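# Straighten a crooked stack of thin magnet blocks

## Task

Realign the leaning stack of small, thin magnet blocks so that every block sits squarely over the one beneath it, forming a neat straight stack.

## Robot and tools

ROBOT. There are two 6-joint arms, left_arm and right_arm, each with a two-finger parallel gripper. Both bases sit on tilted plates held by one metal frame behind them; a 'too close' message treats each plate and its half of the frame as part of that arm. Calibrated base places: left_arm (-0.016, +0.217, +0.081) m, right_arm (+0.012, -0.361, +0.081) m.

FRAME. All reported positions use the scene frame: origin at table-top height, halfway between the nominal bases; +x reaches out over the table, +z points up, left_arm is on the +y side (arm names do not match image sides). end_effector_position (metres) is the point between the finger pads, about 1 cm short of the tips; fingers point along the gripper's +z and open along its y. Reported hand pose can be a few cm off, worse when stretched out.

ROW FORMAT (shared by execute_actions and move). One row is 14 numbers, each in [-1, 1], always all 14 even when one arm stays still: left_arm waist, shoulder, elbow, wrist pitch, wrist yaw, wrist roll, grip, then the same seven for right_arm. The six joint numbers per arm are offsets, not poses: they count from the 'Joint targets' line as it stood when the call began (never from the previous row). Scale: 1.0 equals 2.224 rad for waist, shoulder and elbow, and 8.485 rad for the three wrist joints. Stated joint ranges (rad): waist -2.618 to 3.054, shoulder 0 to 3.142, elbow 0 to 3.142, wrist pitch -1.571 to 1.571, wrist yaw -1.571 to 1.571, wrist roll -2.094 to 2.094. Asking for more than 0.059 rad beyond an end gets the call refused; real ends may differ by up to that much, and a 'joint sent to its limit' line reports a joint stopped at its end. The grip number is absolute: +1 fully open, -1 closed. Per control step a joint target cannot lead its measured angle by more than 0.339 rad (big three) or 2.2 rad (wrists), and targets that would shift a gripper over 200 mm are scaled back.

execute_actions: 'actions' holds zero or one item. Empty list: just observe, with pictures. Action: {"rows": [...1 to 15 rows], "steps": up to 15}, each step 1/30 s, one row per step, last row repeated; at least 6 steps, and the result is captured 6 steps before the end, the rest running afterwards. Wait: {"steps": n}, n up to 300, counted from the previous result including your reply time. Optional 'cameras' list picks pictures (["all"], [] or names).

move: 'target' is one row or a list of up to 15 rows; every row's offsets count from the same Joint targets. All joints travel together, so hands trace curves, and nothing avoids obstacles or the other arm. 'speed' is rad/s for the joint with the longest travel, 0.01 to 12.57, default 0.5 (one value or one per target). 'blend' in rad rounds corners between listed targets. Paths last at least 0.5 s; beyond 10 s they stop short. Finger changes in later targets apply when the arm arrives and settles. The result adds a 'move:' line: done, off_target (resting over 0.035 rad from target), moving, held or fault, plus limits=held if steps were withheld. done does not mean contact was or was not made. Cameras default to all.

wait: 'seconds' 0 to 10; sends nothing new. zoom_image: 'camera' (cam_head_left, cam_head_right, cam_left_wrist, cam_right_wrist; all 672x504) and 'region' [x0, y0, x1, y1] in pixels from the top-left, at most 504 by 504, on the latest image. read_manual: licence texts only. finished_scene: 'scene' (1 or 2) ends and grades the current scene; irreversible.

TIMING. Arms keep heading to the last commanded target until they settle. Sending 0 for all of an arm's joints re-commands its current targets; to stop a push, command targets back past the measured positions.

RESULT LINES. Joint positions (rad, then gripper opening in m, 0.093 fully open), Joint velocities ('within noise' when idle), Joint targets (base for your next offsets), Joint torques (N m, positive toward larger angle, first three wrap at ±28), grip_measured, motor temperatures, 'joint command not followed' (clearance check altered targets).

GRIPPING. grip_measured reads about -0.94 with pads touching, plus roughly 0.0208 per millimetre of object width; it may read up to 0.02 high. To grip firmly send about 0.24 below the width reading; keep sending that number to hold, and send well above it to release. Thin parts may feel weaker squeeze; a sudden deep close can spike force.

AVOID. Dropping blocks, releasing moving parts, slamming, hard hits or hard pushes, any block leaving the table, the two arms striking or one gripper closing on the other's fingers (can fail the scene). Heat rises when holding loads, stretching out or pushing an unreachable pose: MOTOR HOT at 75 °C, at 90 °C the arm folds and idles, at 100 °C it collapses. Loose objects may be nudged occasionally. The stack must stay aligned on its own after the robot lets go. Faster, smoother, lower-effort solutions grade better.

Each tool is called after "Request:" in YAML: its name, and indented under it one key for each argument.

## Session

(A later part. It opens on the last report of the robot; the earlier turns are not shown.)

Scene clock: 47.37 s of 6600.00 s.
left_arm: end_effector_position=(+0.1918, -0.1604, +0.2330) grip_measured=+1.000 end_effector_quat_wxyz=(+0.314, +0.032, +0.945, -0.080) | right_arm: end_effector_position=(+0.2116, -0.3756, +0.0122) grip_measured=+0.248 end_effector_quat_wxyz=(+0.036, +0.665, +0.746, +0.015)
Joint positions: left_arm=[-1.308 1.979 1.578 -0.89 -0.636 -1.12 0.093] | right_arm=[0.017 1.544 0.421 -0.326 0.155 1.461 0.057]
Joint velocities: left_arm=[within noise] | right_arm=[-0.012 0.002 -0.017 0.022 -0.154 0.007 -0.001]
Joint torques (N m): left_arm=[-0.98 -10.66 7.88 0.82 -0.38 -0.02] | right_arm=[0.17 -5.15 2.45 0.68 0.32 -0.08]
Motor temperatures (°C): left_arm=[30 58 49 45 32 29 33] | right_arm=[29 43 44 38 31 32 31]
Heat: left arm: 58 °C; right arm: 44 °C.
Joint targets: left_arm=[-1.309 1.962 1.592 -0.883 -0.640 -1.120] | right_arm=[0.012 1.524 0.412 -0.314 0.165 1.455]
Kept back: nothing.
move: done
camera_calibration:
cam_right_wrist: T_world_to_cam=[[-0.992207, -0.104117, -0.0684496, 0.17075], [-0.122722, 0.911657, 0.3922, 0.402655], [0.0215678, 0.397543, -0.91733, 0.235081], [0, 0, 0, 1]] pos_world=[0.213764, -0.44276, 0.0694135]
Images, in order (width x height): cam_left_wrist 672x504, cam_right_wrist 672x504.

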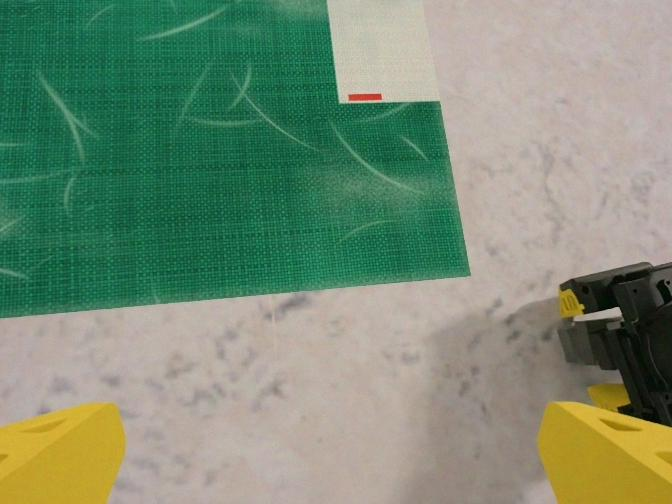

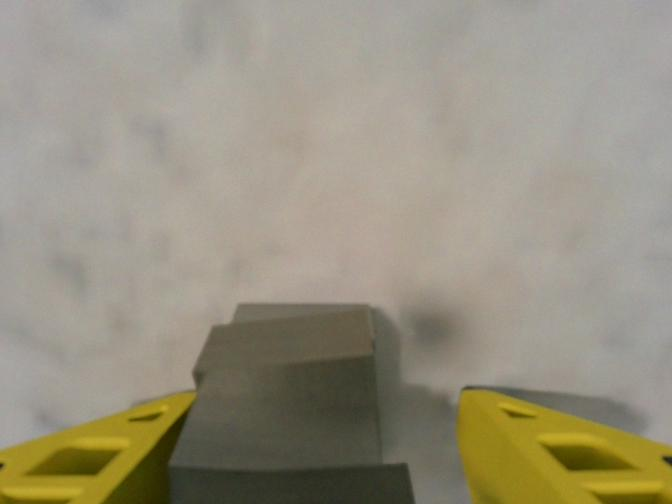

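Request:
move:
  target: [0,0,0,0,0,0,1,0,0.0175,0.0117,0.0014,0,0,0.25]
  speed: 0.15
  cameras: ["cam_right_wrist"]

Scene clock: 48.63 s of 6600.00 s.
left_arm: end_effector_position=(+0.1918, -0.1604, +0.2330) grip_measured=+1.000 end_effector_quat_wxyz=(+0.314, +0.032, +0.945, -0.080) | right_arm: end_effector_position=(+0.2131, -0.3755, +0.0114) grip_measured=+0.248 end_effector_quat_wxyz=(+0.038, +0.665, +0.746, +0.017)
Joint positions: left_arm=[-1.308 1.979 1.578 -0.89 -0.636 -1.12 0.093] | right_arm=[0.017 1.55 0.421 -0.315 0.155 1.461 0.057]
Joint torques (N m): left_arm=[-1.06 -10.66 7.99 0.84 -0.36 -0.02] | right_arm=[0.08 -2.25 4.6 0.72 0.31 -0.07]
Motor temperatures (°C): left_arm=[30 58 49 45 32 29 33] | right_arm=[29 43 43 38 31 32 31]
Heat: left arm: 58 °C; right arm: 43 °C.
Joint targets: left_arm=[-1.309 1.962 1.592 -0.883 -0.640 -1.120] | right_arm=[0.012 1.563 0.438 -0.303 0.165 1.455]
Kept back: nothing.
move: done
camera_calibration:
cam_right_wrist: T_world_to_cam=[[-0.99194, -0.10358, -0.0729759, 0.172301], [-0.124017, 0.911718, 0.391651, 0.403358], [0.025966, 0.397545, -0.917215, 0.233327], [0, 0, 0, 1]] pos_world=[0.214877, -0.44266, 0.0686092]
Images, in order (width x height): cam_right_wrist 672x504.

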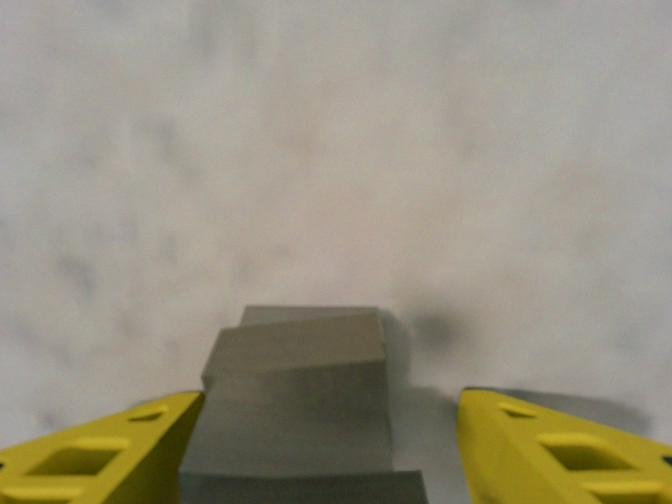

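Request:
move:
  target: [0,0,0,0,0,0,1,0,0,0.0126,-0.0045,0,0,0.25]
  speed: 0.15
  cameras: ["cam_right_wrist"]

Scene clock: 49.67 s of 6600.00 s.
left_arm: end_effector_position=(+0.1918, -0.1604, +0.2330) grip_measured=+1.000 end_effector_quat_wxyz=(+0.314, +0.032, +0.945, -0.080) | right_arm: end_effector_position=(+0.2242, -0.3759, +0.0158) grip_measured=+0.248 end_effector_quat_wxyz=(+0.047, +0.666, +0.744, +0.025)
Joint positions: left_arm=[-1.308 1.979 1.578 -0.89 -0.636 -1.12 0.093] | right_arm=[0.017 1.55 0.447 -0.316 0.155 1.461 0.057]
Joint torques (N m): left_arm=[-1.1 -10.73 7.95 0.86 -0.39 -0.03] | right_arm=[0.14 -2.52 4.94 0.32 0.3 -0.06]
Motor temperatures (°C): left_arm=[30 58 49 45 32 29 33] | right_arm=[29 43 43 38 31 32 31]
Heat: left arm: 58 °C; right arm: 43 °C.
Joint targets: left_arm=[-1.309 1.962 1.592 -0.883 -0.640 -1.120] | right_arm=[0.012 1.563 0.466 -0.341 0.165 1.455]
Kept back: nothing.
move: done
camera_calibration:
cam_right_wrist: T_world_to_cam=[[-0.990105, -0.100721, -0.0977083, 0.184735], [-0.131135, 0.911964, 0.388749, 0.405111], [0.0499514, 0.397715, -0.916148, 0.231866], [0, 0, 0, 1]] pos_world=[0.22445, -0.443056, 0.0729874]
Images, in order (width x height): cam_right_wrist 672x504.

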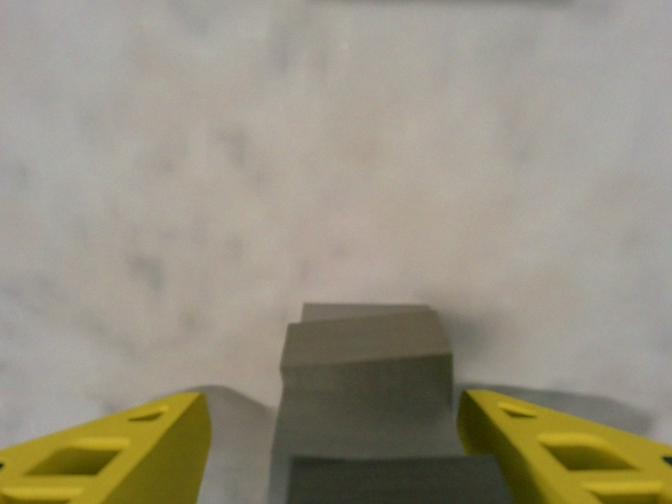

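Request:
move:
  target: [0,0,0,0,0,0,1,0,0,0,-0.0029,0,0,0.25]
  speed: 0.15
  cameras: ["cam_right_wrist"]

Scene clock: 50.80 s of 6600.00 s.
left_arm: end_effector_position=(+0.1918, -0.1604, +0.2330) grip_measured=+1.000 end_effector_quat_wxyz=(+0.314, +0.032, +0.945, -0.080) | right_arm: end_effector_position=(+0.2191, -0.3759, +0.0153) grip_measured=+0.248 end_effector_quat_wxyz=(+0.039, +0.665, +0.745, +0.018)
Joint positions: left_arm=[-1.308 1.979 1.578 -0.89 -0.636 -1.12 0.093] | right_arm=[0.017 1.55 0.447 -0.337 0.155 1.461 0.057]
Joint torques (N m): left_arm=[-1.09 -10.7 7.97 0.84 -0.37 -0.01] | right_arm=[-0.03 -2.45 4.88 0.26 0.32 -0.12]
Motor temperatures (°C): left_arm=[30 58 49 45 32 29 33] | right_arm=[29 43 44 38 31 32 31]
Heat: left arm: 58 °C; right arm: 44 °C.
Joint targets: left_arm=[-1.309 1.962 1.592 -0.883 -0.640 -1.120] | right_arm=[0.012 1.563 0.466 -0.365 0.165 1.455]
Kept back: nothing.
move: done
camera_calibration:
cam_right_wrist: T_world_to_cam=[[-0.991679, -0.103398, -0.0766927, 0.1787], [-0.125319, 0.9117, 0.391278, 0.403236], [0.0294633, 0.397633, -0.917071, 0.236163], [0, 0, 0, 1]] pos_world=[0.220788, -0.443059, 0.0725059]
Images, in order (width x height): cam_right_wrist 672x504.

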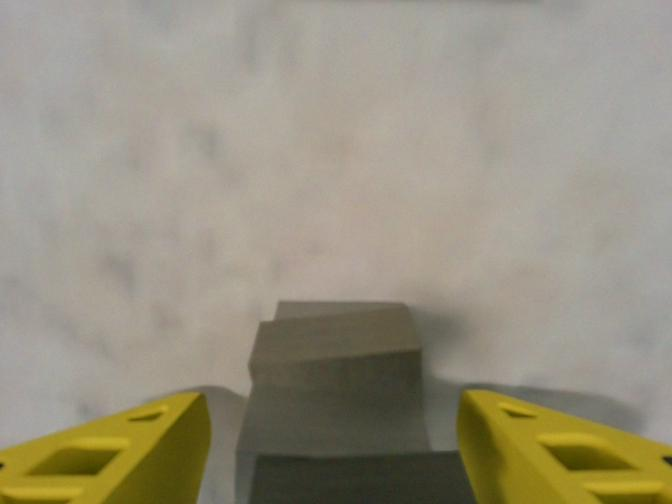

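Request:
execute_actions:
  actions:
    - {"rows":[[0,0,0,0,0,0,1,0,0,0,0,0,0,0.235],[0,0,0,0,0,0,1,0,0,0,0,0,0,0.22],[0,0,0,0,0,0,1,0,0,0,0,0,0,0.205],[0,0,0,0,0,0,1,0,0,0,0,0,0,0.19],[0,0,0,0,0,0,1,0,0,0,0,0,0,0.175],[0,0,0,0,0,0,1,0,0,0,0,0,0,0.16],[0,0,0,0,0,0,1,0,0,0,0,0,0,0.145],[0,0,0,0,0,0,1,0,0,0,0,0,0,0.13],[0,0,0,0,0,0,1,0,0,0,0,0,0,0.115],[0,0,0,0,0,0,1,0,0,0,0,0,0,0.10],[0,0,0,0,0,0,1,0,0,0,0,0,0,0.085],[0,0,0,0,0,0,1,0,0,0,0,0,0,0.07],[0,0,0,0,0,0,1,0,0,0,0,0,0,0.055],[0,0,0,0,0,0,1,0,0,0,0,0,0,0.04],[0,0,0,0,0,0,1,0,0,0,0,0,0,0.025]],"steps":15}

Request:
execute_actions:
  actions:
    - {"rows":[[0,0,0,0,0,0,1,0,0,0,0,0,0,0.01],[0,0,0,0,0,0,1,0,0,0,0,0,0,-0.005],[0,0,0,0,0,0,1,0,0,0,0,0,0,-0.02],[0,0,0,0,0,0,1,0,0,0,0,0,0,-0.035],[0,0,0,0,0,0,1,0,0,0,0,0,0,-0.05],[0,0,0,0,0,0,1,0,0,0,0,0,0,-0.065],[0,0,0,0,0,0,1,0,0,0,0,0,0,-0.08],[0,0,0,0,0,0,1,0,0,0,0,0,0,-0.095],[0,0,0,0,0,0,1,0,0,0,0,0,0,-0.11],[0,0,0,0,0,0,1,0,0,0,0,0,0,-0.125],[0,0,0,0,0,0,1,0,0,0,0,0,0,-0.14],[0,0,0,0,0,0,1,0,0,0,0,0,0,-0.155],[0,0,0,0,0,0,1,0,0,0,0,0,0,-0.17],[0,0,0,0,0,0,1,0,0,0,0,0,0,-0.185],[0,0,0,0,0,0,1,0,0,0,0,0,0,-0.20]],"steps":15}
  cameras: ["cam_right_wrist"]

Scene clock: 51.67 s of 6600.00 s.
left_arm: end_effector_position=(+0.1918, -0.1604, +0.2330) grip_measured=+1.000 end_effector_quat_wxyz=(+0.314, +0.032, +0.945, -0.080) | right_arm: end_effector_position=(+0.2189, -0.3759, +0.0153) grip_measured=+0.126 end_effector_quat_wxyz=(+0.039, +0.665, +0.745, +0.018)
Joint positions: left_arm=[-1.308 1.979 1.578 -0.89 -0.636 -1.12 0.093] | right_arm=[0.017 1.55 0.447 -0.338 0.155 1.461 0.051]
Joint velocities: left_arm=[within noise] | right_arm=[-0.002 -0.002 -0.032 0.022 -0.022 -0.007 -0.02]
Joint torques (N m): left_arm=[-0.98 -10.78 7.84 0.86 -0.37 -0.03] | right_arm=[0.12 -2.55 4.9 0.24 0.32 -0.09]
Motor temperatures (°C): left_arm=[30 58 49 45 32 29 33] | right_arm=[29 43 44 38 31 32 31]
Heat: left arm: 58 °C; right arm: 44 °C.
Joint targets: left_arm=[-1.309 1.962 1.592 -0.883 -0.640 -1.120] | right_arm=[0.012 1.563 0.466 -0.366 0.165 1.455]
Steps of this call (1-17: nothing new was sent; 18-26: this action's first 9). Readings (joint positions of left_arm | right_arm):
18: [-1.308 1.979 1.578 -0.890 -0.636 -1.120] | [0.017 1.550 0.447 -0.337 0.155 1.461]
19: [-1.308 1.979 1.578 -0.890 -0.636 -1.120] | [0.017 1.550 0.447 -0.337 0.155 1.461]
21: [-1.308 1.979 1.578 -0.890 -0.636 -1.120] | [0.017 1.550 0.447 -0.337 0.155 1.461]
25: [-1.308 1.979 1.578 -0.890 -0.636 -1.120] | [0.017 1.550 0.447 -0.338 0.155 1.461]
26: the state above

Scene clock: 52.17 s of 6600.00 s.
left_arm: end_effector_position=(+0.1918, -0.1604, +0.2330) grip_measured=+1.000 end_effector_quat_wxyz=(+0.314, +0.032, +0.945, -0.080) | right_arm: end_effector_position=(+0.2189, -0.3759, +0.0153) grip_measured=-0.099 end_effector_quat_wxyz=(+0.039, +0.665, +0.745, +0.018)
Joint positions: left_arm=[-1.308 1.979 1.578 -0.89 -0.636 -1.12 0.093] | right_arm=[0.017 1.55 0.447 -0.338 0.155 1.461 0.04]
Joint velocities: left_arm=[within noise] | right_arm=[0.002 -0.007 0.002 -0.007 0.022 -0.051 -0.02]
Joint torques (N m): left_arm=[-0.88 -10.7 7.95 0.85 -0.38 -0.02] | right_arm=[0.13 -2.47 4.85 0.22 0.32 -0.07]
Motor temperatures (°C): left_arm=[30 58 49 45 32 29 33] | right_arm=[29 43 44 38 31 32 31]
Heat: left arm: 58 °C; right arm: 44 °C.
Joint targets: left_arm=[-1.309 1.962 1.592 -0.883 -0.640 -1.120] | right_arm=[0.012 1.563 0.466 -0.366 0.165 1.455]
Steps of this call (1-6: your previous action's last 6; 7-15: this action's first 9). Readings (joint positions of left_arm | right_arm):
7: [-1.308 1.979 1.578 -0.890 -0.636 -1.120] | [0.017 1.550 0.447 -0.338 0.155 1.461]
8: [-1.308 1.979 1.578 -0.890 -0.636 -1.120] | [0.017 1.550 0.447 -0.338 0.155 1.461]
10: [-1.308 1.979 1.578 -0.890 -0.636 -1.120] | [0.017 1.550 0.447 -0.338 0.155 1.461]
14: [-1.308 1.979 1.578 -0.890 -0.636 -1.120] | [0.017 1.550 0.447 -0.338 0.155 1.461]
15: the state above
camera_calibration:
cam_right_wrist: T_world_to_cam=[[-0.991724, -0.1035, -0.0759622, 0.178411], [-0.125121, 0.911738, 0.391253, 0.403186], [0.0287629, 0.39752, -0.917143, 0.236279], [0, 0, 0, 1]] pos_world=[0.220586, -0.44306, 0.0725064]
Images, in order (width x height): cam_right_wrist 672x504.

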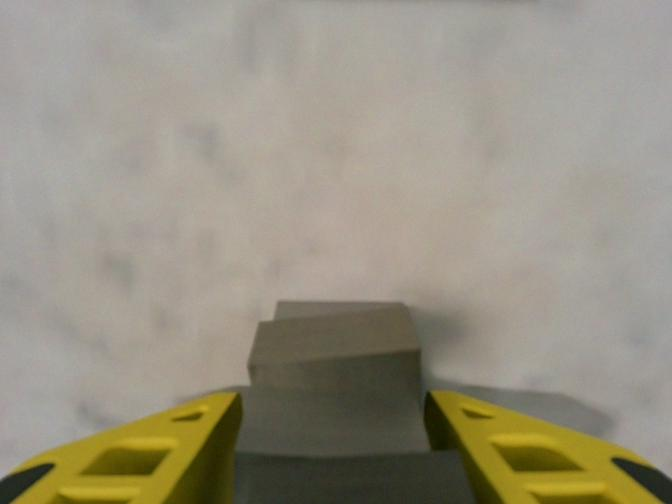

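Request:
execute_actions:
  actions:
    - {"rows":[[0,0,0,0,0,0,1,0,0,0,0,0,0,-0.21],[0,0,0,0,0,0,1,0,0,0,0,0,0,-0.22],[0,0,0,0,0,0,1,0,0,0,0,0,0,-0.23],[0,0,0,0,0,0,1,0,0,0,0,0,0,-0.24],[0,0,0,0,0,0,1,0,0,0,0,0,0,-0.25],[0,0,0,0,0,0,1,0,0,0,0,0,0,-0.26],[0,0,0,0,0,0,1,0,0,0,0,0,0,-0.27],[0,0,0,0,0,0,1,0,0,0,0,0,0,-0.28],[0,0,0,0,0,0,1,0,0,0,0,0,0,-0.29],[0,0,0,0,0,0,1,0,0,0,0,0,0,-0.30],[0,0,0,0,0,0,1,0,0,0,0,0,0,-0.31],[0,0,0,0,0,0,1,0,0,0,0,0,0,-0.32],[0,0,0,0,0,0,1,0,0,0,0,0,0,-0.33],[0,0,0,0,0,0,1,0,0,0,0,0,0,-0.34],[0,0,0,0,0,0,1,0,0,0,0,0,0,-0.35]],"steps":15}

Request:
execute_actions:
  actions:
    - {"rows":[[0,0,0,0,0,0,1,0,0,0,0,0,0,-0.36],[0,0,0,0,0,0,1,0,0,0,0,0,0,-0.37],[0,0,0,0,0,0,1,0,0,0,0,0,0,-0.38],[0,0,0,0,0,0,1,0,0,0,0,0,0,-0.39],[0,0,0,0,0,0,1,0,0,0,0,0,0,-0.40],[0,0,0,0,0,0,1,0,0,0,0,0,0,-0.41],[0,0,0,0,0,0,1,0,0,0,0,0,0,-0.42],[0,0,0,0,0,0,1,0,0,0,0,0,0,-0.43],[0,0,0,0,0,0,1,0,0,0,0,0,0,-0.44],[0,0,0,0,0,0,1,0,0,0,0,0,0,-0.45],[0,0,0,0,0,0,1,0,0,0,0,0,0,-0.46],[0,0,0,0,0,0,1,0,0,0,0,0,0,-0.47],[0,0,0,0,0,0,1,0,0,0,0,0,0,-0.48],[0,0,0,0,0,0,1,0,0,0,0,0,0,-0.49],[0,0,0,0,0,0,1,0,0,0,0,0,0,-0.50]],"steps":15}
  cameras: ["cam_right_wrist"]

Request:
wait:
  seconds: 0.4
  cameras: ["cam_right_wrist","cam_left_wrist"]

Scene clock: 53.40 s of 6600.00 s.
left_arm: end_effector_position=(+0.1918, -0.1604, +0.2330) grip_measured=+1.000 end_effector_quat_wxyz=(+0.314, +0.032, +0.945, -0.080) | right_arm: end_effector_position=(+0.2176, -0.3759, +0.0152) grip_measured=-0.280 end_effector_quat_wxyz=(+0.037, +0.665, +0.746, +0.016)
Joint positions: left_arm=[-1.308 1.979 1.578 -0.89 -0.636 -1.12 0.093] | right_arm=[0.017 1.55 0.447 -0.344 0.155 1.46 0.032]
Joint velocities: left_arm=[within noise] | right_arm=[0.007 0.002 0.017 -0.007 0.037 -0.066 -0.017]
Joint torques (N m): left_arm=[-1.05 -10.74 7.84 0.85 -0.37 -0.03] | right_arm=[0.2 -2.44 4.74 0.32 0.32 -0.08]
Motor temperatures (°C): left_arm=[30 58 49 45 32 29 33] | right_arm=[29 43 44 38 31 32 31]
Heat: left arm: 58 °C; right arm: 44 °C.
Joint targets: left_arm=[-1.309 1.962 1.592 -0.883 -0.640 -1.120] | right_arm=[0.012 1.563 0.466 -0.366 0.165 1.455]
Steps of this call (1-6: your previous action's last 6; 7-15: toward your last target; 16-28: nothing new was sent; 29-37: this action's first 9). Readings (joint positions of left_arm | right_arm):
29: [-1.308 1.979 1.578 -0.890 -0.636 -1.120] | [0.017 1.550 0.447 -0.338 0.155 1.461]
30: [-1.308 1.979 1.578 -0.890 -0.636 -1.120] | [0.017 1.550 0.447 -0.338 0.155 1.461]
32: [-1.308 1.979 1.578 -0.890 -0.636 -1.120] | [0.017 1.550 0.447 -0.339 0.155 1.461]
36: [-1.308 1.979 1.578 -0.890 -0.636 -1.120] | [0.017 1.550 0.447 -0.342 0.155 1.460]
37: the state above

Scene clock: 53.90 s of 6600.00 s.
left_arm: end_effector_position=(+0.1918, -0.1604, +0.2330) grip_measured=+1.000 end_effector_quat_wxyz=(+0.314, +0.032, +0.945, -0.080) | right_arm: end_effector_position=(+0.2170, -0.3759, +0.0151) grip_measured=-0.426 end_effector_quat_wxyz=(+0.036, +0.665, +0.746, +0.015)
Joint positions: left_arm=[-1.308 1.979 1.578 -0.89 -0.636 -1.12 0.093] | right_arm=[0.017 1.55 0.447 -0.346 0.155 1.46 0.025]
Joint velocities: left_arm=[within noise] | right_arm=[-0.007 0.007 -0.007 -0.081 -0.007 -0.022 -0.015]
Joint torques (N m): left_arm=[-1.05 -10.76 7.92 0.84 -0.37 -0.03] | right_arm=[0.13 -2.36 4.98 0.32 0.27 -0.08]
Motor temperatures (°C): left_arm=[30 58 49 45 32 29 33] | right_arm=[29 43 44 38 31 32 31]
Heat: left arm: 58 °C; right arm: 44 °C.
Joint targets: left_arm=[-1.309 1.962 1.592 -0.883 -0.640 -1.120] | right_arm=[0.012 1.563 0.466 -0.365 0.165 1.455]
Steps of this call (1-6: your previous action's last 6; 7-15: this action's first 9). Readings (joint positions of left_arm | right_arm):
7: [-1.308 1.979 1.578 -0.890 -0.636 -1.120] | [0.017 1.550 0.447 -0.346 0.155 1.460]
8: [-1.308 1.979 1.578 -0.890 -0.636 -1.120] | [0.017 1.550 0.447 -0.346 0.155 1.460]
10: [-1.308 1.979 1.578 -0.890 -0.636 -1.120] | [0.017 1.550 0.447 -0.346 0.155 1.460]
14: [-1.308 1.979 1.578 -0.890 -0.636 -1.120] | [0.017 1.550 0.447 -0.346 0.155 1.460]
15: the state above
camera_calibration:
cam_right_wrist: T_world_to_cam=[[-0.992147, -0.104953, -0.0680341, 0.175959], [-0.123322, 0.91161, 0.392121, 0.402583], [0.0208664, 0.397432, -0.917394, 0.237852], [0, 0, 0, 1]] pos_world=[0.219262, -0.443062, 0.0723137]
Images, in order (width x height): cam_right_wrist 672x504.

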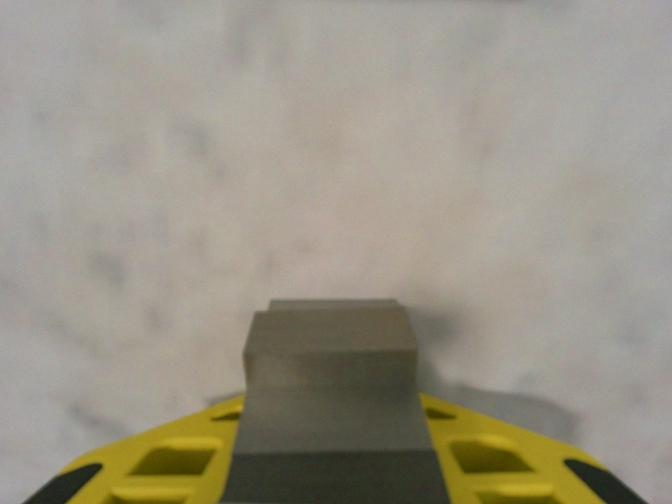

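Scene clock: 54.50 s of 6600.00 s.
left_arm: end_effector_position=(+0.1918, -0.1604, +0.2330) grip_measured=+1.000 end_effector_quat_wxyz=(+0.314, +0.032, +0.945, -0.080) | right_arm: end_effector_position=(+0.2171, -0.3759, +0.0150) grip_measured=-0.500 end_effector_quat_wxyz=(+0.036, +0.665, +0.746, +0.015)
Joint positions: left_arm=[-1.308 1.979 1.578 -0.89 -0.636 -1.12 0.093] | right_arm=[0.017 1.552 0.447 -0.346 0.155 1.46 0.021]
Joint torques (N m): left_arm=[-0.94 -10.78 7.98 0.84 -0.36 -0.01] | right_arm=[0.08 -2.44 4.97 0.32 0.31 -0.08]
Motor temperatures (°C): left_arm=[30 58 49 45 32 29 33] | right_arm=[29 43 44 38 31 32 31]
Heat: left arm: 58 °C; right arm: 44 °C.
Joint targets: left_arm=[-1.309 1.962 1.592 -0.883 -0.640 -1.120] | right_arm=[0.012 1.563 0.466 -0.365 0.165 1.455]
Steps of this call (1-6: your previous action's last 6; 7-15: toward your last target; 16-18: nothing new was sent). Readings (joint positions of left_arm | right_arm):
1: [-1.308 1.979 1.578 -0.890 -0.636 -1.120] | [0.017 1.550 0.447 -0.346 0.155 1.460]
2: [-1.308 1.979 1.578 -0.890 -0.636 -1.120] | [0.017 1.550 0.447 -0.346 0.155 1.460]
4: [-1.308 1.979 1.578 -0.890 -0.636 -1.120] | [0.017 1.550 0.447 -0.346 0.155 1.460]
8: [-1.308 1.979 1.578 -0.890 -0.636 -1.120] | [0.017 1.550 0.447 -0.346 0.155 1.460]
18: the state above
All arms were judged still, so your last target was given up. Each gripper or tool keeps its last command.
camera_calibration:
cam_right_wrist: T_world_to_cam=[[-0.992154, -0.105391, -0.0672507, 0.17581], [-0.123415, 0.911556, 0.392217, 0.402533], [0.0199666, 0.397439, -0.917411, 0.237921], [0, 0, 0, 1]] pos_world=[0.219359, -0.442962, 0.0722144]
Images, in order (width x height): cam_left_wrist 672x504, cam_right_wrist 672x504.

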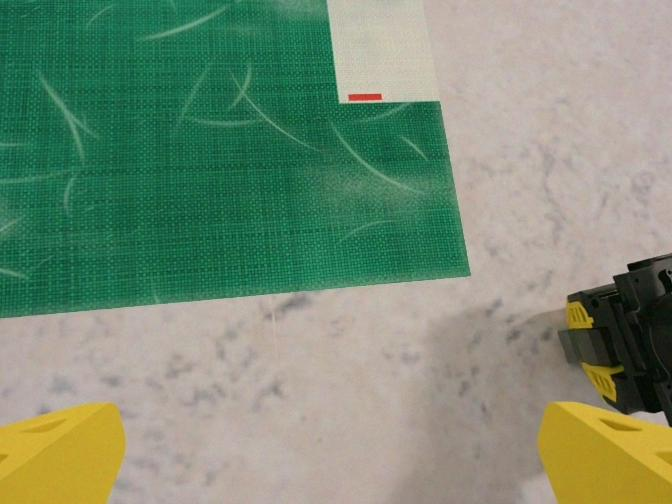

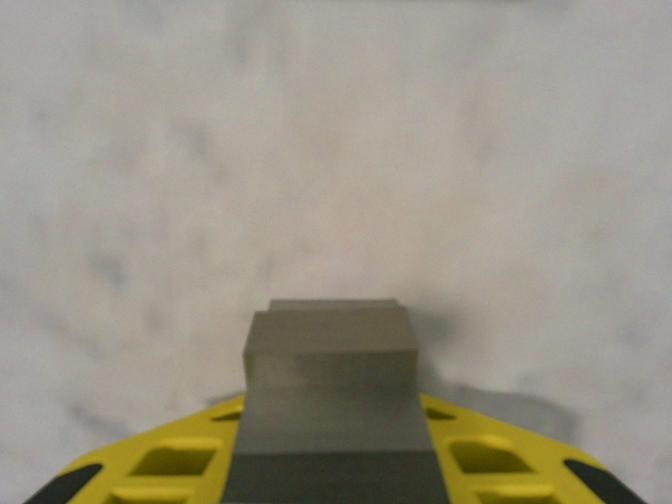

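Request:
execute_actions:
  actions:
    - {"rows":[[0,0,0,0,0,0,1,0,0,0,0,0,0,-0.51],[0,0,0,0,0,0,1,0,0,0,0,0,0,-0.52],[0,0,0,0,0,0,1,0,0,0,0,0,0,-0.53],[0,0,0,0,0,0,1,0,0,0,0,0,0,-0.54],[0,0,0,0,0,0,1,0,0,0,0,0,0,-0.55],[0,0,0,0,0,0,1,0,0,0,0,0,0,-0.56],[0,0,0,0,0,0,1,0,0,0,0,0,0,-0.57],[0,0,0,0,0,0,1,0,0,0,0,0,0,-0.58],[0,0,0,0,0,0,1,0,0,0,0,0,0,-0.59],[0,0,0,0,0,0,1,0,0,0,0,0,0,-0.60],[0,0,0,0,0,0,1,0,0,0,0,0,0,-0.61],[0,0,0,0,0,0,1,0,0,0,0,0,0,-0.62]],"steps":15}

Request:
wait:
  seconds: 0.3
  cameras: ["cam_right_wrist","cam_left_wrist"]

Request:
zoom_image:
  camera: "cam_right_wrist"
  region: [220, 284, 440, 504]

Request:
zoom_image:
  camera: "cam_left_wrist"
  region: [532, 260, 672, 430]

Scene clock: 55.63 s of 6600.00 s.
left_arm: end_effector_position=(+0.1918, -0.1604, +0.2330) grip_measured=+1.000 end_effector_quat_wxyz=(+0.314, +0.032, +0.945, -0.080) | right_arm: end_effector_position=(+0.2171, -0.3759, +0.0150) grip_measured=-0.509 end_effector_quat_wxyz=(+0.036, +0.665, +0.746, +0.015)
Joint positions: left_arm=[-1.308 1.979 1.578 -0.89 -0.636 -1.12 0.093] | right_arm=[0.017 1.552 0.447 -0.346 0.155 1.46 0.021]
Joint torques (N m): left_arm=[-1.03 -10.7 7.98 0.85 -0.39 -0.03] | right_arm=[0.13 -2.51 4.86 0.36 0.32 -0.1]
Motor temperatures (°C): left_arm=[30 59 49 45 32 29 33] | right_arm=[29 43 44 38 31 32 31]
Heat: left arm: 59 °C; right arm: 44 °C.
Joint targets: left_arm=[-1.309 1.962 1.592 -0.883 -0.640 -1.120] | right_arm=[0.012 1.563 0.466 -0.365 0.165 1.455]
Steps of this call (1-25: nothing new was sent; 26-34: this action's first 9). Readings (joint positions of left_arm | right_arm):
26: [-1.308 1.979 1.578 -0.890 -0.636 -1.120] | [0.017 1.552 0.447 -0.346 0.155 1.460]
27: [-1.308 1.979 1.578 -0.890 -0.636 -1.120] | [0.017 1.552 0.447 -0.346 0.155 1.460]
29: [-1.308 1.979 1.578 -0.890 -0.636 -1.120] | [0.017 1.552 0.447 -0.346 0.155 1.460]
33: [-1.308 1.979 1.578 -0.890 -0.636 -1.120] | [0.017 1.552 0.447 -0.346 0.155 1.460]
34: the state above

Scene clock: 56.13 s of 6600.00 s.
left_arm: end_effector_position=(+0.1918, -0.1604, +0.2330) grip_measured=+1.000 end_effector_quat_wxyz=(+0.314, +0.032, +0.945, -0.080) | right_arm: end_effector_position=(+0.2171, -0.3759, +0.0150) grip_measured=-0.517 end_effector_quat_wxyz=(+0.036, +0.665, +0.746, +0.015)
Joint positions: left_arm=[-1.308 1.979 1.578 -0.89 -0.636 -1.12 0.093] | right_arm=[0.017 1.552 0.447 -0.346 0.155 1.46 0.02]
Joint torques (N m): left_arm=[-1.06 -10.82 7.9 0.85 -0.38 -0.02] | right_arm=[0.16 -2.67 4.82 0.32 0.33 -0.06]
Motor temperatures (°C): left_arm=[30 59 49 45 32 29 33] | right_arm=[29 43 44 38 31 32 31]
Heat: left arm: 59 °C; right arm: 44 °C.
Joint targets: left_arm=[-1.309 1.962 1.592 -0.883 -0.640 -1.120] | right_arm=[0.012 1.563 0.466 -0.365 0.165 1.455]
Steps of this call (1-6: your previous action's last 6; 7-15: toward your last target). Readings (joint positions of left_arm | right_arm):
1: [-1.308 1.979 1.578 -0.890 -0.636 -1.120] | [0.017 1.552 0.447 -0.346 0.155 1.460]
2: [-1.308 1.979 1.578 -0.890 -0.636 -1.120] | [0.017 1.552 0.447 -0.346 0.155 1.460]
4: [-1.308 1.979 1.578 -0.890 -0.636 -1.120] | [0.017 1.552 0.447 -0.346 0.155 1.460]
8: [-1.308 1.979 1.578 -0.890 -0.636 -1.120] | [0.017 1.552 0.447 -0.346 0.155 1.460]
15: the state above
All arms were judged still, so your last target was given up. Each gripper or tool keeps its last command.
camera_calibration:
cam_right_wrist: T_world_to_cam=[[-0.992154, -0.105391, -0.0672507, 0.17581], [-0.123415, 0.911556, 0.392217, 0.402533], [0.0199666, 0.397439, -0.917411, 0.237921], [0, 0, 0, 1]] pos_world=[0.219359, -0.442962, 0.0722144]
Images, in order (width x height): cam_left_wrist 672x504, cam_right_wrist 672x504.

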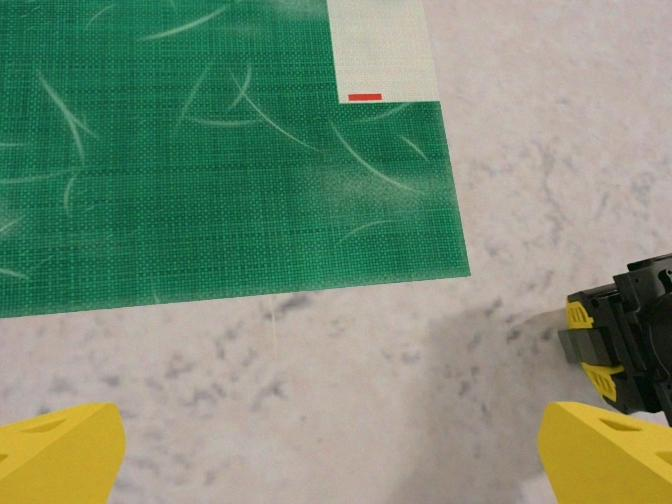

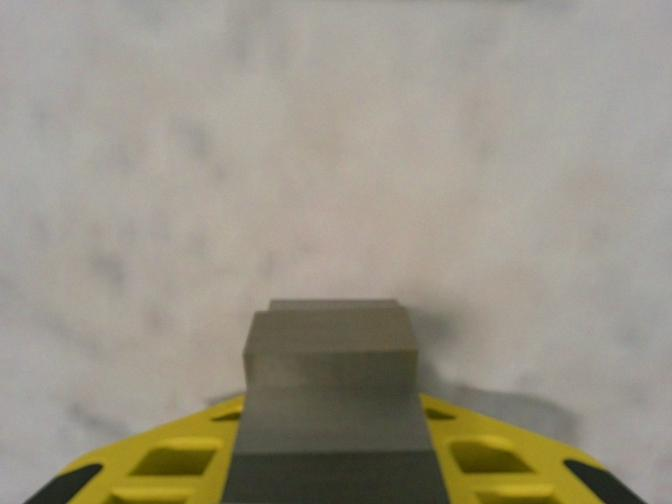

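Scaled by 2.291 from the camera's 672x504 image, which has a finer 960x720 frame.

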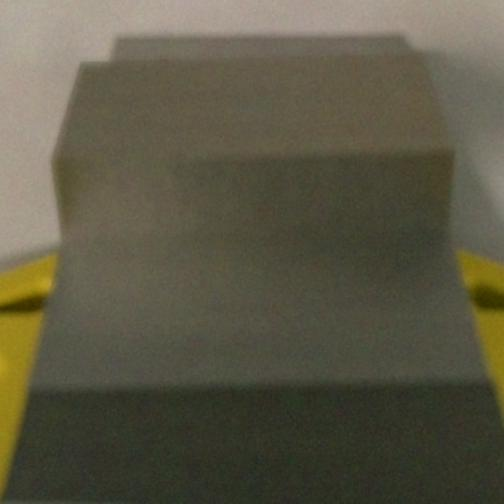

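Scaled by 2.965 from the camera's 672x504 image, which has a finer 960x720 frame.

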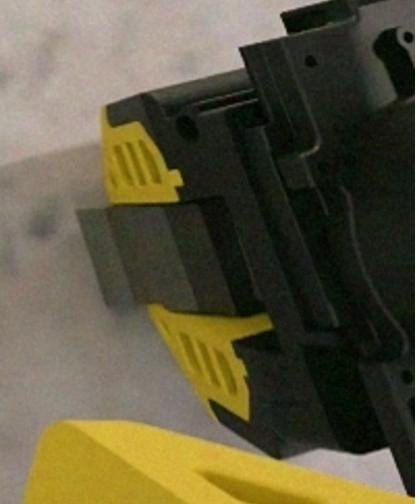

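Request:
execute_actions:
  actions:
    - {"rows":[[0,0,0,0,0,0,1,0,0,0,0,0,0,-0.47],[0,0,0,0,0,0,1,0,0,0,0,0,0,-0.44],[0,0,0,0,0,0,1,0,0,0,0,0,0,-0.41],[0,0,0,0,0,0,1,0,0,0,0,0,0,-0.38],[0,0,0,0,0,0,1,0,0,0,0,0,0,-0.34],[0,0,0,0,0,0,1,0,0,0,0,0,0,-0.30],[0,0,0,0,0,0,1,0,0,0,0,0,0,-0.25],[0,0,0,0,0,0,1,0,0,0,0,0,0,-0.19],[0,0,0,0,0,0,1,0,0,0,0,0,0,-0.13],[0,0,0,0,0,0,1,0,0,0,0,0,0,-0.06],[0,0,0,0,0,0,1,0,0,0,0,0,0,0.02],[0,0,0,0,0,0,1,0,0,0,0,0,0,0.11],[0,0,0,0,0,0,1,0,0,0,0,0,0,0.20],[0,0,0,0,0,0,1,0,0,0,0,0,0,0.28],[0,0,0,0,0,0,1,0,0,0,0,0,0,0.35]],"steps":15}

Request:
wait:
  seconds: 0.2
  cameras: ["cam_right_wrist","cam_left_wrist"]

Request:
zoom_image:
  camera: "cam_right_wrist"
  region: [200, 284, 440, 504]

Request:
zoom_image:
  camera: "cam_left_wrist"
  region: [532, 260, 672, 430]

Scene clock: 61.20 s of 6600.00 s.
left_arm: end_effector_position=(+0.1918, -0.1604, +0.2330) grip_measured=+1.000 end_effector_quat_wxyz=(+0.314, +0.032, +0.945, -0.080) | right_arm: end_effector_position=(+0.2171, -0.3759, +0.0150) grip_measured=-0.166 end_effector_quat_wxyz=(+0.036, +0.665, +0.746, +0.015)
Joint positions: left_arm=[-1.308 1.979 1.578 -0.89 -0.636 -1.12 0.093] | right_arm=[0.017 1.552 0.447 -0.346 0.155 1.46 0.037]
Joint velocities: left_arm=[within noise] | right_arm=[-0.012 -0.002 -0.017 0.066 -0.051 0.037 0.077]
Joint torques (N m): left_arm=[-0.99 -10.69 7.98 0.85 -0.38 -0.05] | right_arm=[0.18 -2.54 4.79 0.33 0.34 -0.08]
Motor temperatures (°C): left_arm=[30 59 49 45 32 29 33] | right_arm=[29 43 44 37 31 31 31]
Heat: left arm: 59 °C; right arm: 44 °C.
Joint targets: left_arm=[-1.309 1.962 1.592 -0.883 -0.640 -1.120] | right_arm=[0.012 1.563 0.466 -0.365 0.165 1.455]
Steps of this call (1-143: nothing new was sent; 144-152: this action's first 9). Readings (joint positions of left_arm | right_arm):
144: [-1.308 1.979 1.578 -0.890 -0.636 -1.120] | [0.017 1.552 0.447 -0.346 0.155 1.460]
145: [-1.308 1.979 1.578 -0.890 -0.636 -1.120] | [0.017 1.552 0.447 -0.346 0.155 1.460]
147: [-1.308 1.979 1.578 -0.890 -0.636 -1.120] | [0.017 1.552 0.447 -0.346 0.155 1.460]
151: [-1.308 1.979 1.578 -0.890 -0.636 -1.120] | [0.017 1.552 0.447 -0.346 0.155 1.460]
152: the state above

Scene clock: 61.60 s of 6600.00 s.
left_arm: end_effector_position=(+0.1918, -0.1604, +0.2330) grip_measured=+1.000 end_effector_quat_wxyz=(+0.314, +0.032, +0.945, -0.080) | right_arm: end_effector_position=(+0.2171, -0.3759, +0.0150) grip_measured=+0.348 end_effector_quat_wxyz=(+0.036, +0.665, +0.746, +0.015)
Joint positions: left_arm=[-1.308 1.979 1.578 -0.89 -0.636 -1.12 0.093] | right_arm=[0.017 1.552 0.447 -0.346 0.155 1.46 0.062]
Joint torques (N m): left_arm=[-0.98 -10.73 7.92 0.84 -0.39 -0.03] | right_arm=[0.13 -2.54 4.77 0.31 0.27 -0.07]
Motor temperatures (°C): left_arm=[30 59 49 45 32 29 33] | right_arm=[29 43 44 37 31 31 31]
Heat: left arm: 59 °C; right arm: 44 °C.
Joint targets: left_arm=[-1.309 1.962 1.592 -0.883 -0.640 -1.120] | right_arm=[0.012 1.563 0.466 -0.365 0.165 1.455]
Steps of this call (1-6: your previous action's last 6; 7-12: toward your last target). Readings (joint positions of left_arm | right_arm):
1: [-1.308 1.979 1.578 -0.890 -0.636 -1.120] | [0.017 1.552 0.447 -0.346 0.155 1.460]
2: [-1.308 1.979 1.578 -0.890 -0.636 -1.120] | [0.017 1.552 0.447 -0.346 0.155 1.460]
4: [-1.308 1.979 1.578 -0.890 -0.636 -1.120] | [0.017 1.552 0.447 -0.346 0.155 1.460]
8: [-1.308 1.979 1.578 -0.890 -0.636 -1.120] | [0.017 1.552 0.447 -0.346 0.155 1.460]
12: the state above
camera_calibration:
cam_right_wrist: T_world_to_cam=[[-0.992154, -0.105391, -0.0672507, 0.17581], [-0.123415, 0.911556, 0.392217, 0.402533], [0.0199666, 0.397439, -0.917411, 0.237921], [0, 0, 0, 1]] pos_world=[0.219359, -0.442962, 0.0722144]
Images, in order (width x height): cam_left_wrist 672x504, cam_right_wrist 672x504.

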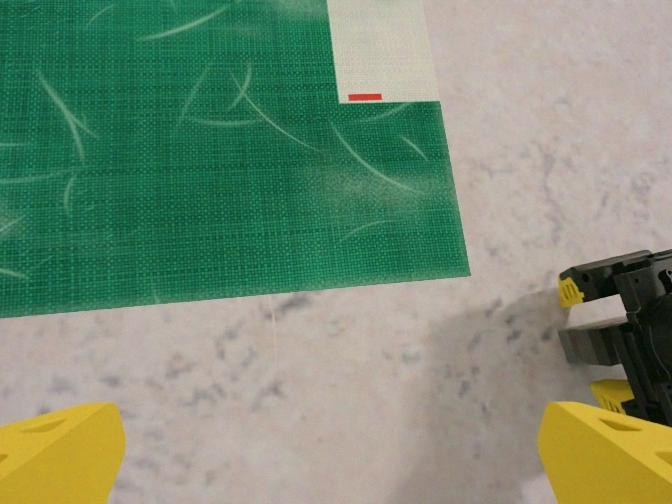

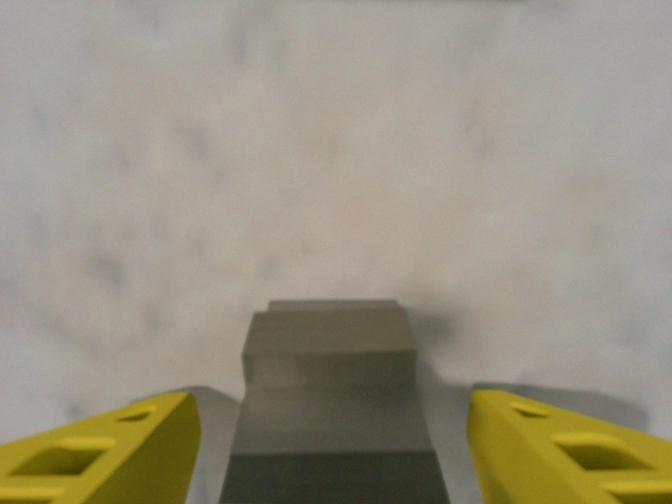

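Scaled by 2.100 from the camera's 672x504 image, which has a finer 960x720 frame.

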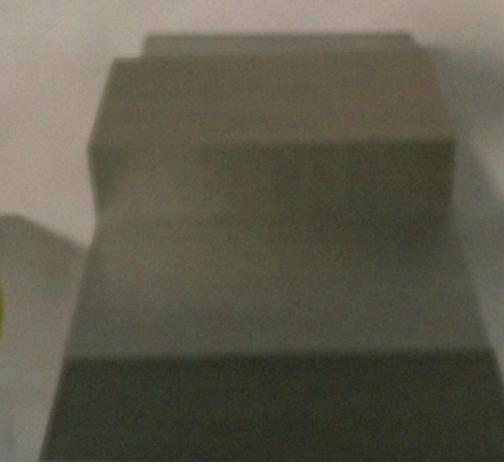

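Scaled by 2.965 from the camera's 672x504 image, which has a finer 960x720 frame.

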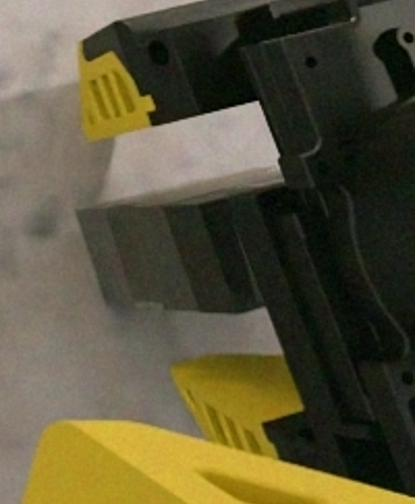

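Request:
move:
  target:
    - [0,0,0,0,0,0,1,0.0223,-0.1075,0.0283,-0.0330,0.0004,0.0041,0.35]
    - [0,0,0,0,0,0,1,0.0418,-0.1668,0.0827,-0.0636,0.0012,0.0088,0.35]
    - [0,0,0,0,0,0,1,0.0418,-0.1668,0.0827,-0.0636,0.0012,-0.1762,0.35]
  speed: [0.4,0.5,1.2]
  blend: [0.03,0,0]
  cameras: ["cam_left_wrist","cam_right_wrist","cam_head_left"]

Request:
zoom_image:
  camera: "cam_right_wrist"
  region: [200, 100, 480, 380]

Request:
zoom_image:
  camera: "cam_left_wrist"
  region: [540, 260, 672, 400]

Scene clock: 66.17 s of 6600.00 s.
left_arm: end_effector_position=(+0.1918, -0.1604, +0.2330) grip_measured=+1.000 end_effector_quat_wxyz=(+0.314, +0.032, +0.945, -0.080) | right_arm: end_effector_position=(+0.2064, -0.3749, +0.1075) grip_measured=+0.348 end_effector_quat_wxyz=(+0.039, -0.058, +0.997, -0.017)
Joint positions: left_arm=[-1.308 1.979 1.578 -0.89 -0.636 -1.12 0.093] | right_arm=[0.096 1.204 0.626 -0.878 0.168 -0.032 0.062]
Joint torques (N m): left_arm=[-1.06 -10.71 7.98 0.85 -0.38 -0.02] | right_arm=[1.21 -3.34 6.94 0.32 0.22 -0.07]
Motor temperatures (°C): left_arm=[30 59 49 45 32 29 33] | right_arm=[29 43 44 37 31 31 31]
Heat: left arm: 59 °C; right arm: 44 °C.
Joint targets: left_arm=[-1.309 1.962 1.592 -0.883 -0.640 -1.120] | right_arm=[0.105 1.192 0.650 -0.905 0.175 -0.040]
Kept back: nothing.
move: done
camera_calibration:
cam_right_wrist: T_world_to_cam=[[0.102639, -0.993941, 0.0393285, -0.398937], [-0.932373, -0.0823535, 0.351991, 0.162765], [-0.34662, -0.0727968, -0.935177, 0.223892], [0, 0, 0, 1]] pos_world=[0.27031, -0.366817, 0.167777]
Images, in order (width x height): cam_head_left 672x504, cam_left_wrist 672x504, cam_right_wrist 672x504.

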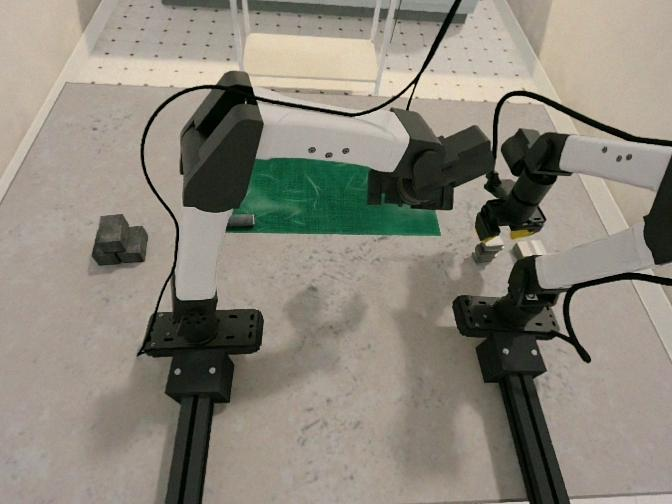

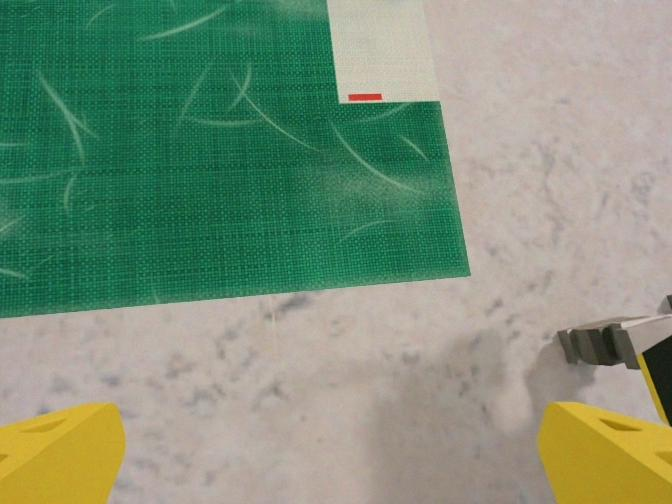

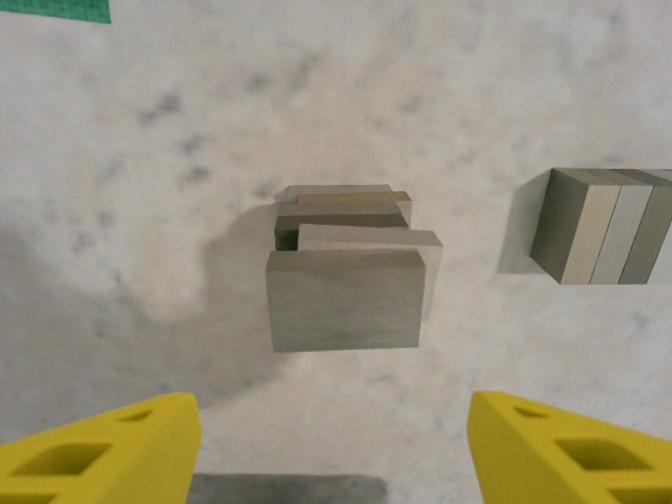

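Scaled by 1.800 from the camera's 672x504 image, which has a finer 960x720 frame.

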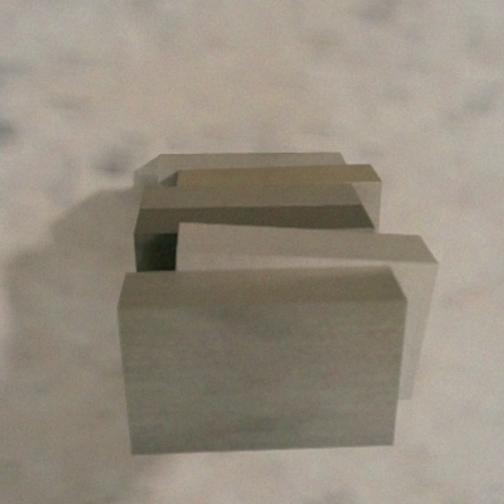

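Scaled by 3.600 from the camera's 672x504 image, which has a finer 960x720 frame.

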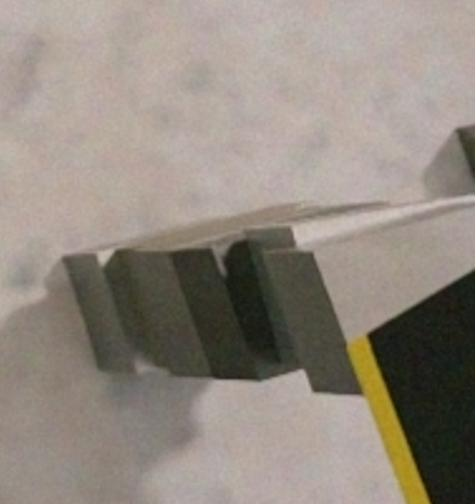

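Request:
zoom_image:
  camera: "cam_right_wrist"
  region: [512, 150, 672, 300]

Request:
zoom_image:
  camera: "cam_right_wrist"
  region: [250, 170, 350, 290]

Request:
zoom_image:
  camera: "cam_right_wrist"
  region: [360, 170, 460, 290]

Scaled by 3.150 from the camera's 672x504 image, which has a finer 960x720 frame.

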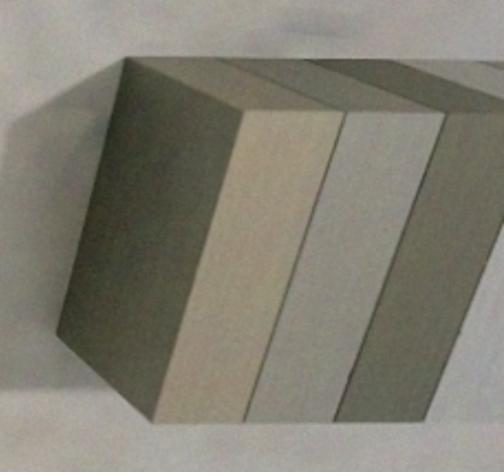

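Scaled by 4.200 from the camera's 672x504 image, which has a finer 960x720 frame.

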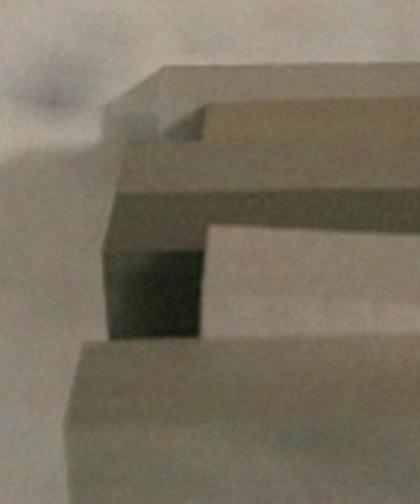

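Scaled by 4.200 from the camera's 672x504 image, which has a finer 960x720 frame.

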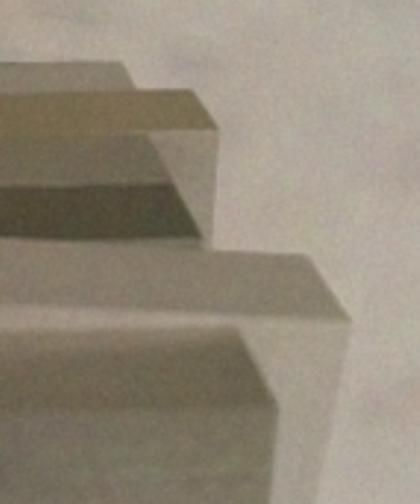

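Request:
move:
  target: [0,0,0,0,0,0,1,-0.0270,0.0202,0,0.0065,-0.0035,-0.0047,0.35]
  speed: 0.3
  cameras: ["cam_right_wrist"]

Scene clock: 74.20 s of 6600.00 s.
left_arm: end_effector_position=(+0.1918, -0.1604, +0.2330) grip_measured=+1.000 end_effector_quat_wxyz=(+0.314, +0.032, +0.945, -0.080) | right_arm: end_effector_position=(+0.2076, -0.3805, +0.1027) grip_measured=+0.348 end_effector_quat_wxyz=(+0.032, -0.057, +0.998, -0.013)
Joint positions: left_arm=[-1.308 1.979 1.578 -0.89 -0.636 -1.12 0.093] | right_arm=[0.054 1.228 0.626 -0.861 0.156 -0.072 0.062]
Joint torques (N m): left_arm=[-0.96 -10.8 7.92 0.84 -0.39 -0.01] | right_arm=[-0.43 -1.58 6.89 0.72 0.02 -0.12]
Motor temperatures (°C): left_arm=[30 60 49 44 32 29 33] | right_arm=[29 43 45 37 31 31 31]
Heat: left arm: 60 °C; right arm: 45 °C.
Joint targets: left_arm=[-1.309 1.962 1.592 -0.883 -0.640 -1.120] | right_arm=[0.045 1.237 0.650 -0.850 0.145 -0.080]
Kept back: nothing.
move: done
camera_calibration:
cam_right_wrist: T_world_to_cam=[[0.102588, -0.99422, 0.0316667, -0.403819], [-0.927252, -0.0840561, 0.364882, 0.16207], [-0.360111, -0.0667956, -0.930515, 0.223994], [0, 0, 0, 1]] pos_world=[0.27237, -0.3729, 0.162081]
Images, in order (width x height): cam_right_wrist 672x504.

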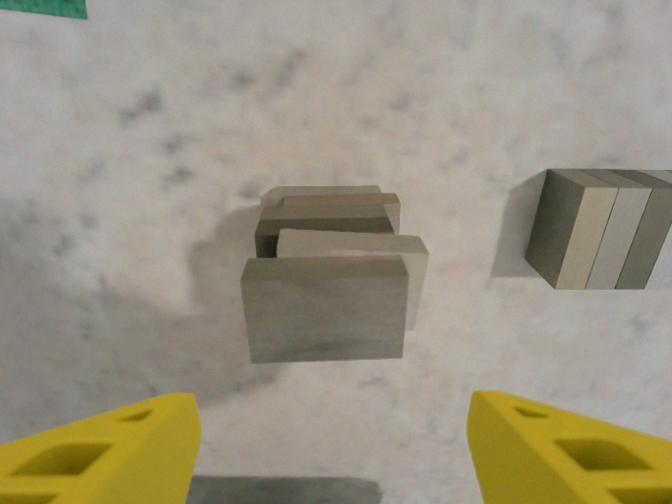

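Request:
move:
  target:
    - [0,0,0,0,0,0,1,-0.0166,0.0535,-0.0607,0.0272,-0.0009,-0.0045,0.35]
    - [0,0,0,0,0,0,1,-0.0333,0.1401,-0.0971,0.0601,-0.0014,-0.0089,0.35]
  speed: 0.35
  blend: 0.03
  cameras: ["cam_right_wrist","cam_left_wrist"]

Scene clock: 76.60 s of 6600.00 s.
left_arm: end_effector_position=(+0.1918, -0.1604, +0.2330) grip_measured=+1.000 end_effector_quat_wxyz=(+0.314, +0.032, +0.945, -0.080) | right_arm: end_effector_position=(+0.2145, -0.3821, +0.0153) grip_measured=+0.348 end_effector_quat_wxyz=(+0.033, -0.058, +0.998, -0.012)
Joint positions: left_arm=[-1.308 1.979 1.578 -0.89 -0.636 -1.12 0.093] | right_arm=[-0.02 1.539 0.442 -0.353 0.146 -0.148 0.062]
Joint torques (N m): left_arm=[-1.03 -10.74 7.92 0.85 -0.4 -0.01] | right_arm=[-0.21 -2.7 2.67 0.81 -0.01 -0.11]
Motor temperatures (°C): left_arm=[30 60 49 44 32 29 33] | right_arm=[29 43 45 37 31 31 31]
Heat: left arm: 60 °C; right arm: 45 °C.
Joint targets: left_arm=[-1.309 1.962 1.592 -0.883 -0.640 -1.120] | right_arm=[-0.029 1.549 0.434 -0.340 0.133 -0.155]
Kept back: nothing.
move: done
camera_calibration:
cam_right_wrist: T_world_to_cam=[[0.10429, -0.994099, 0.02983, -0.403635], [-0.927904, -0.0864634, 0.362655, 0.199516], [-0.357936, -0.0655007, -0.931446, 0.145141], [0, 0, 0, 1]] pos_world=[0.279178, -0.374496, 0.0748764]
Images, in order (width x height): cam_left_wrist 672x504, cam_right_wrist 672x504.

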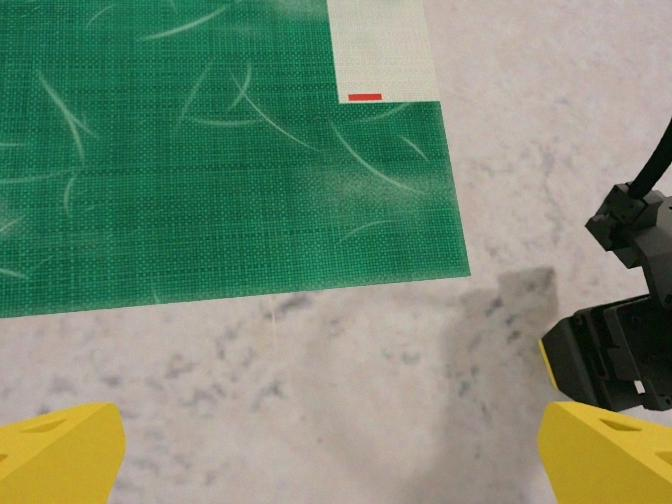

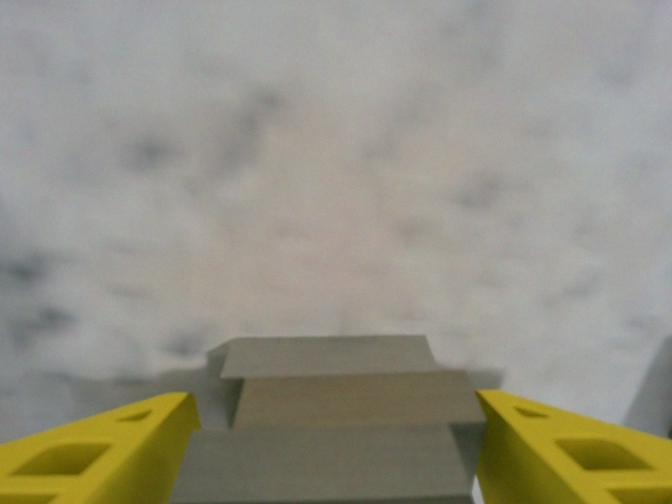

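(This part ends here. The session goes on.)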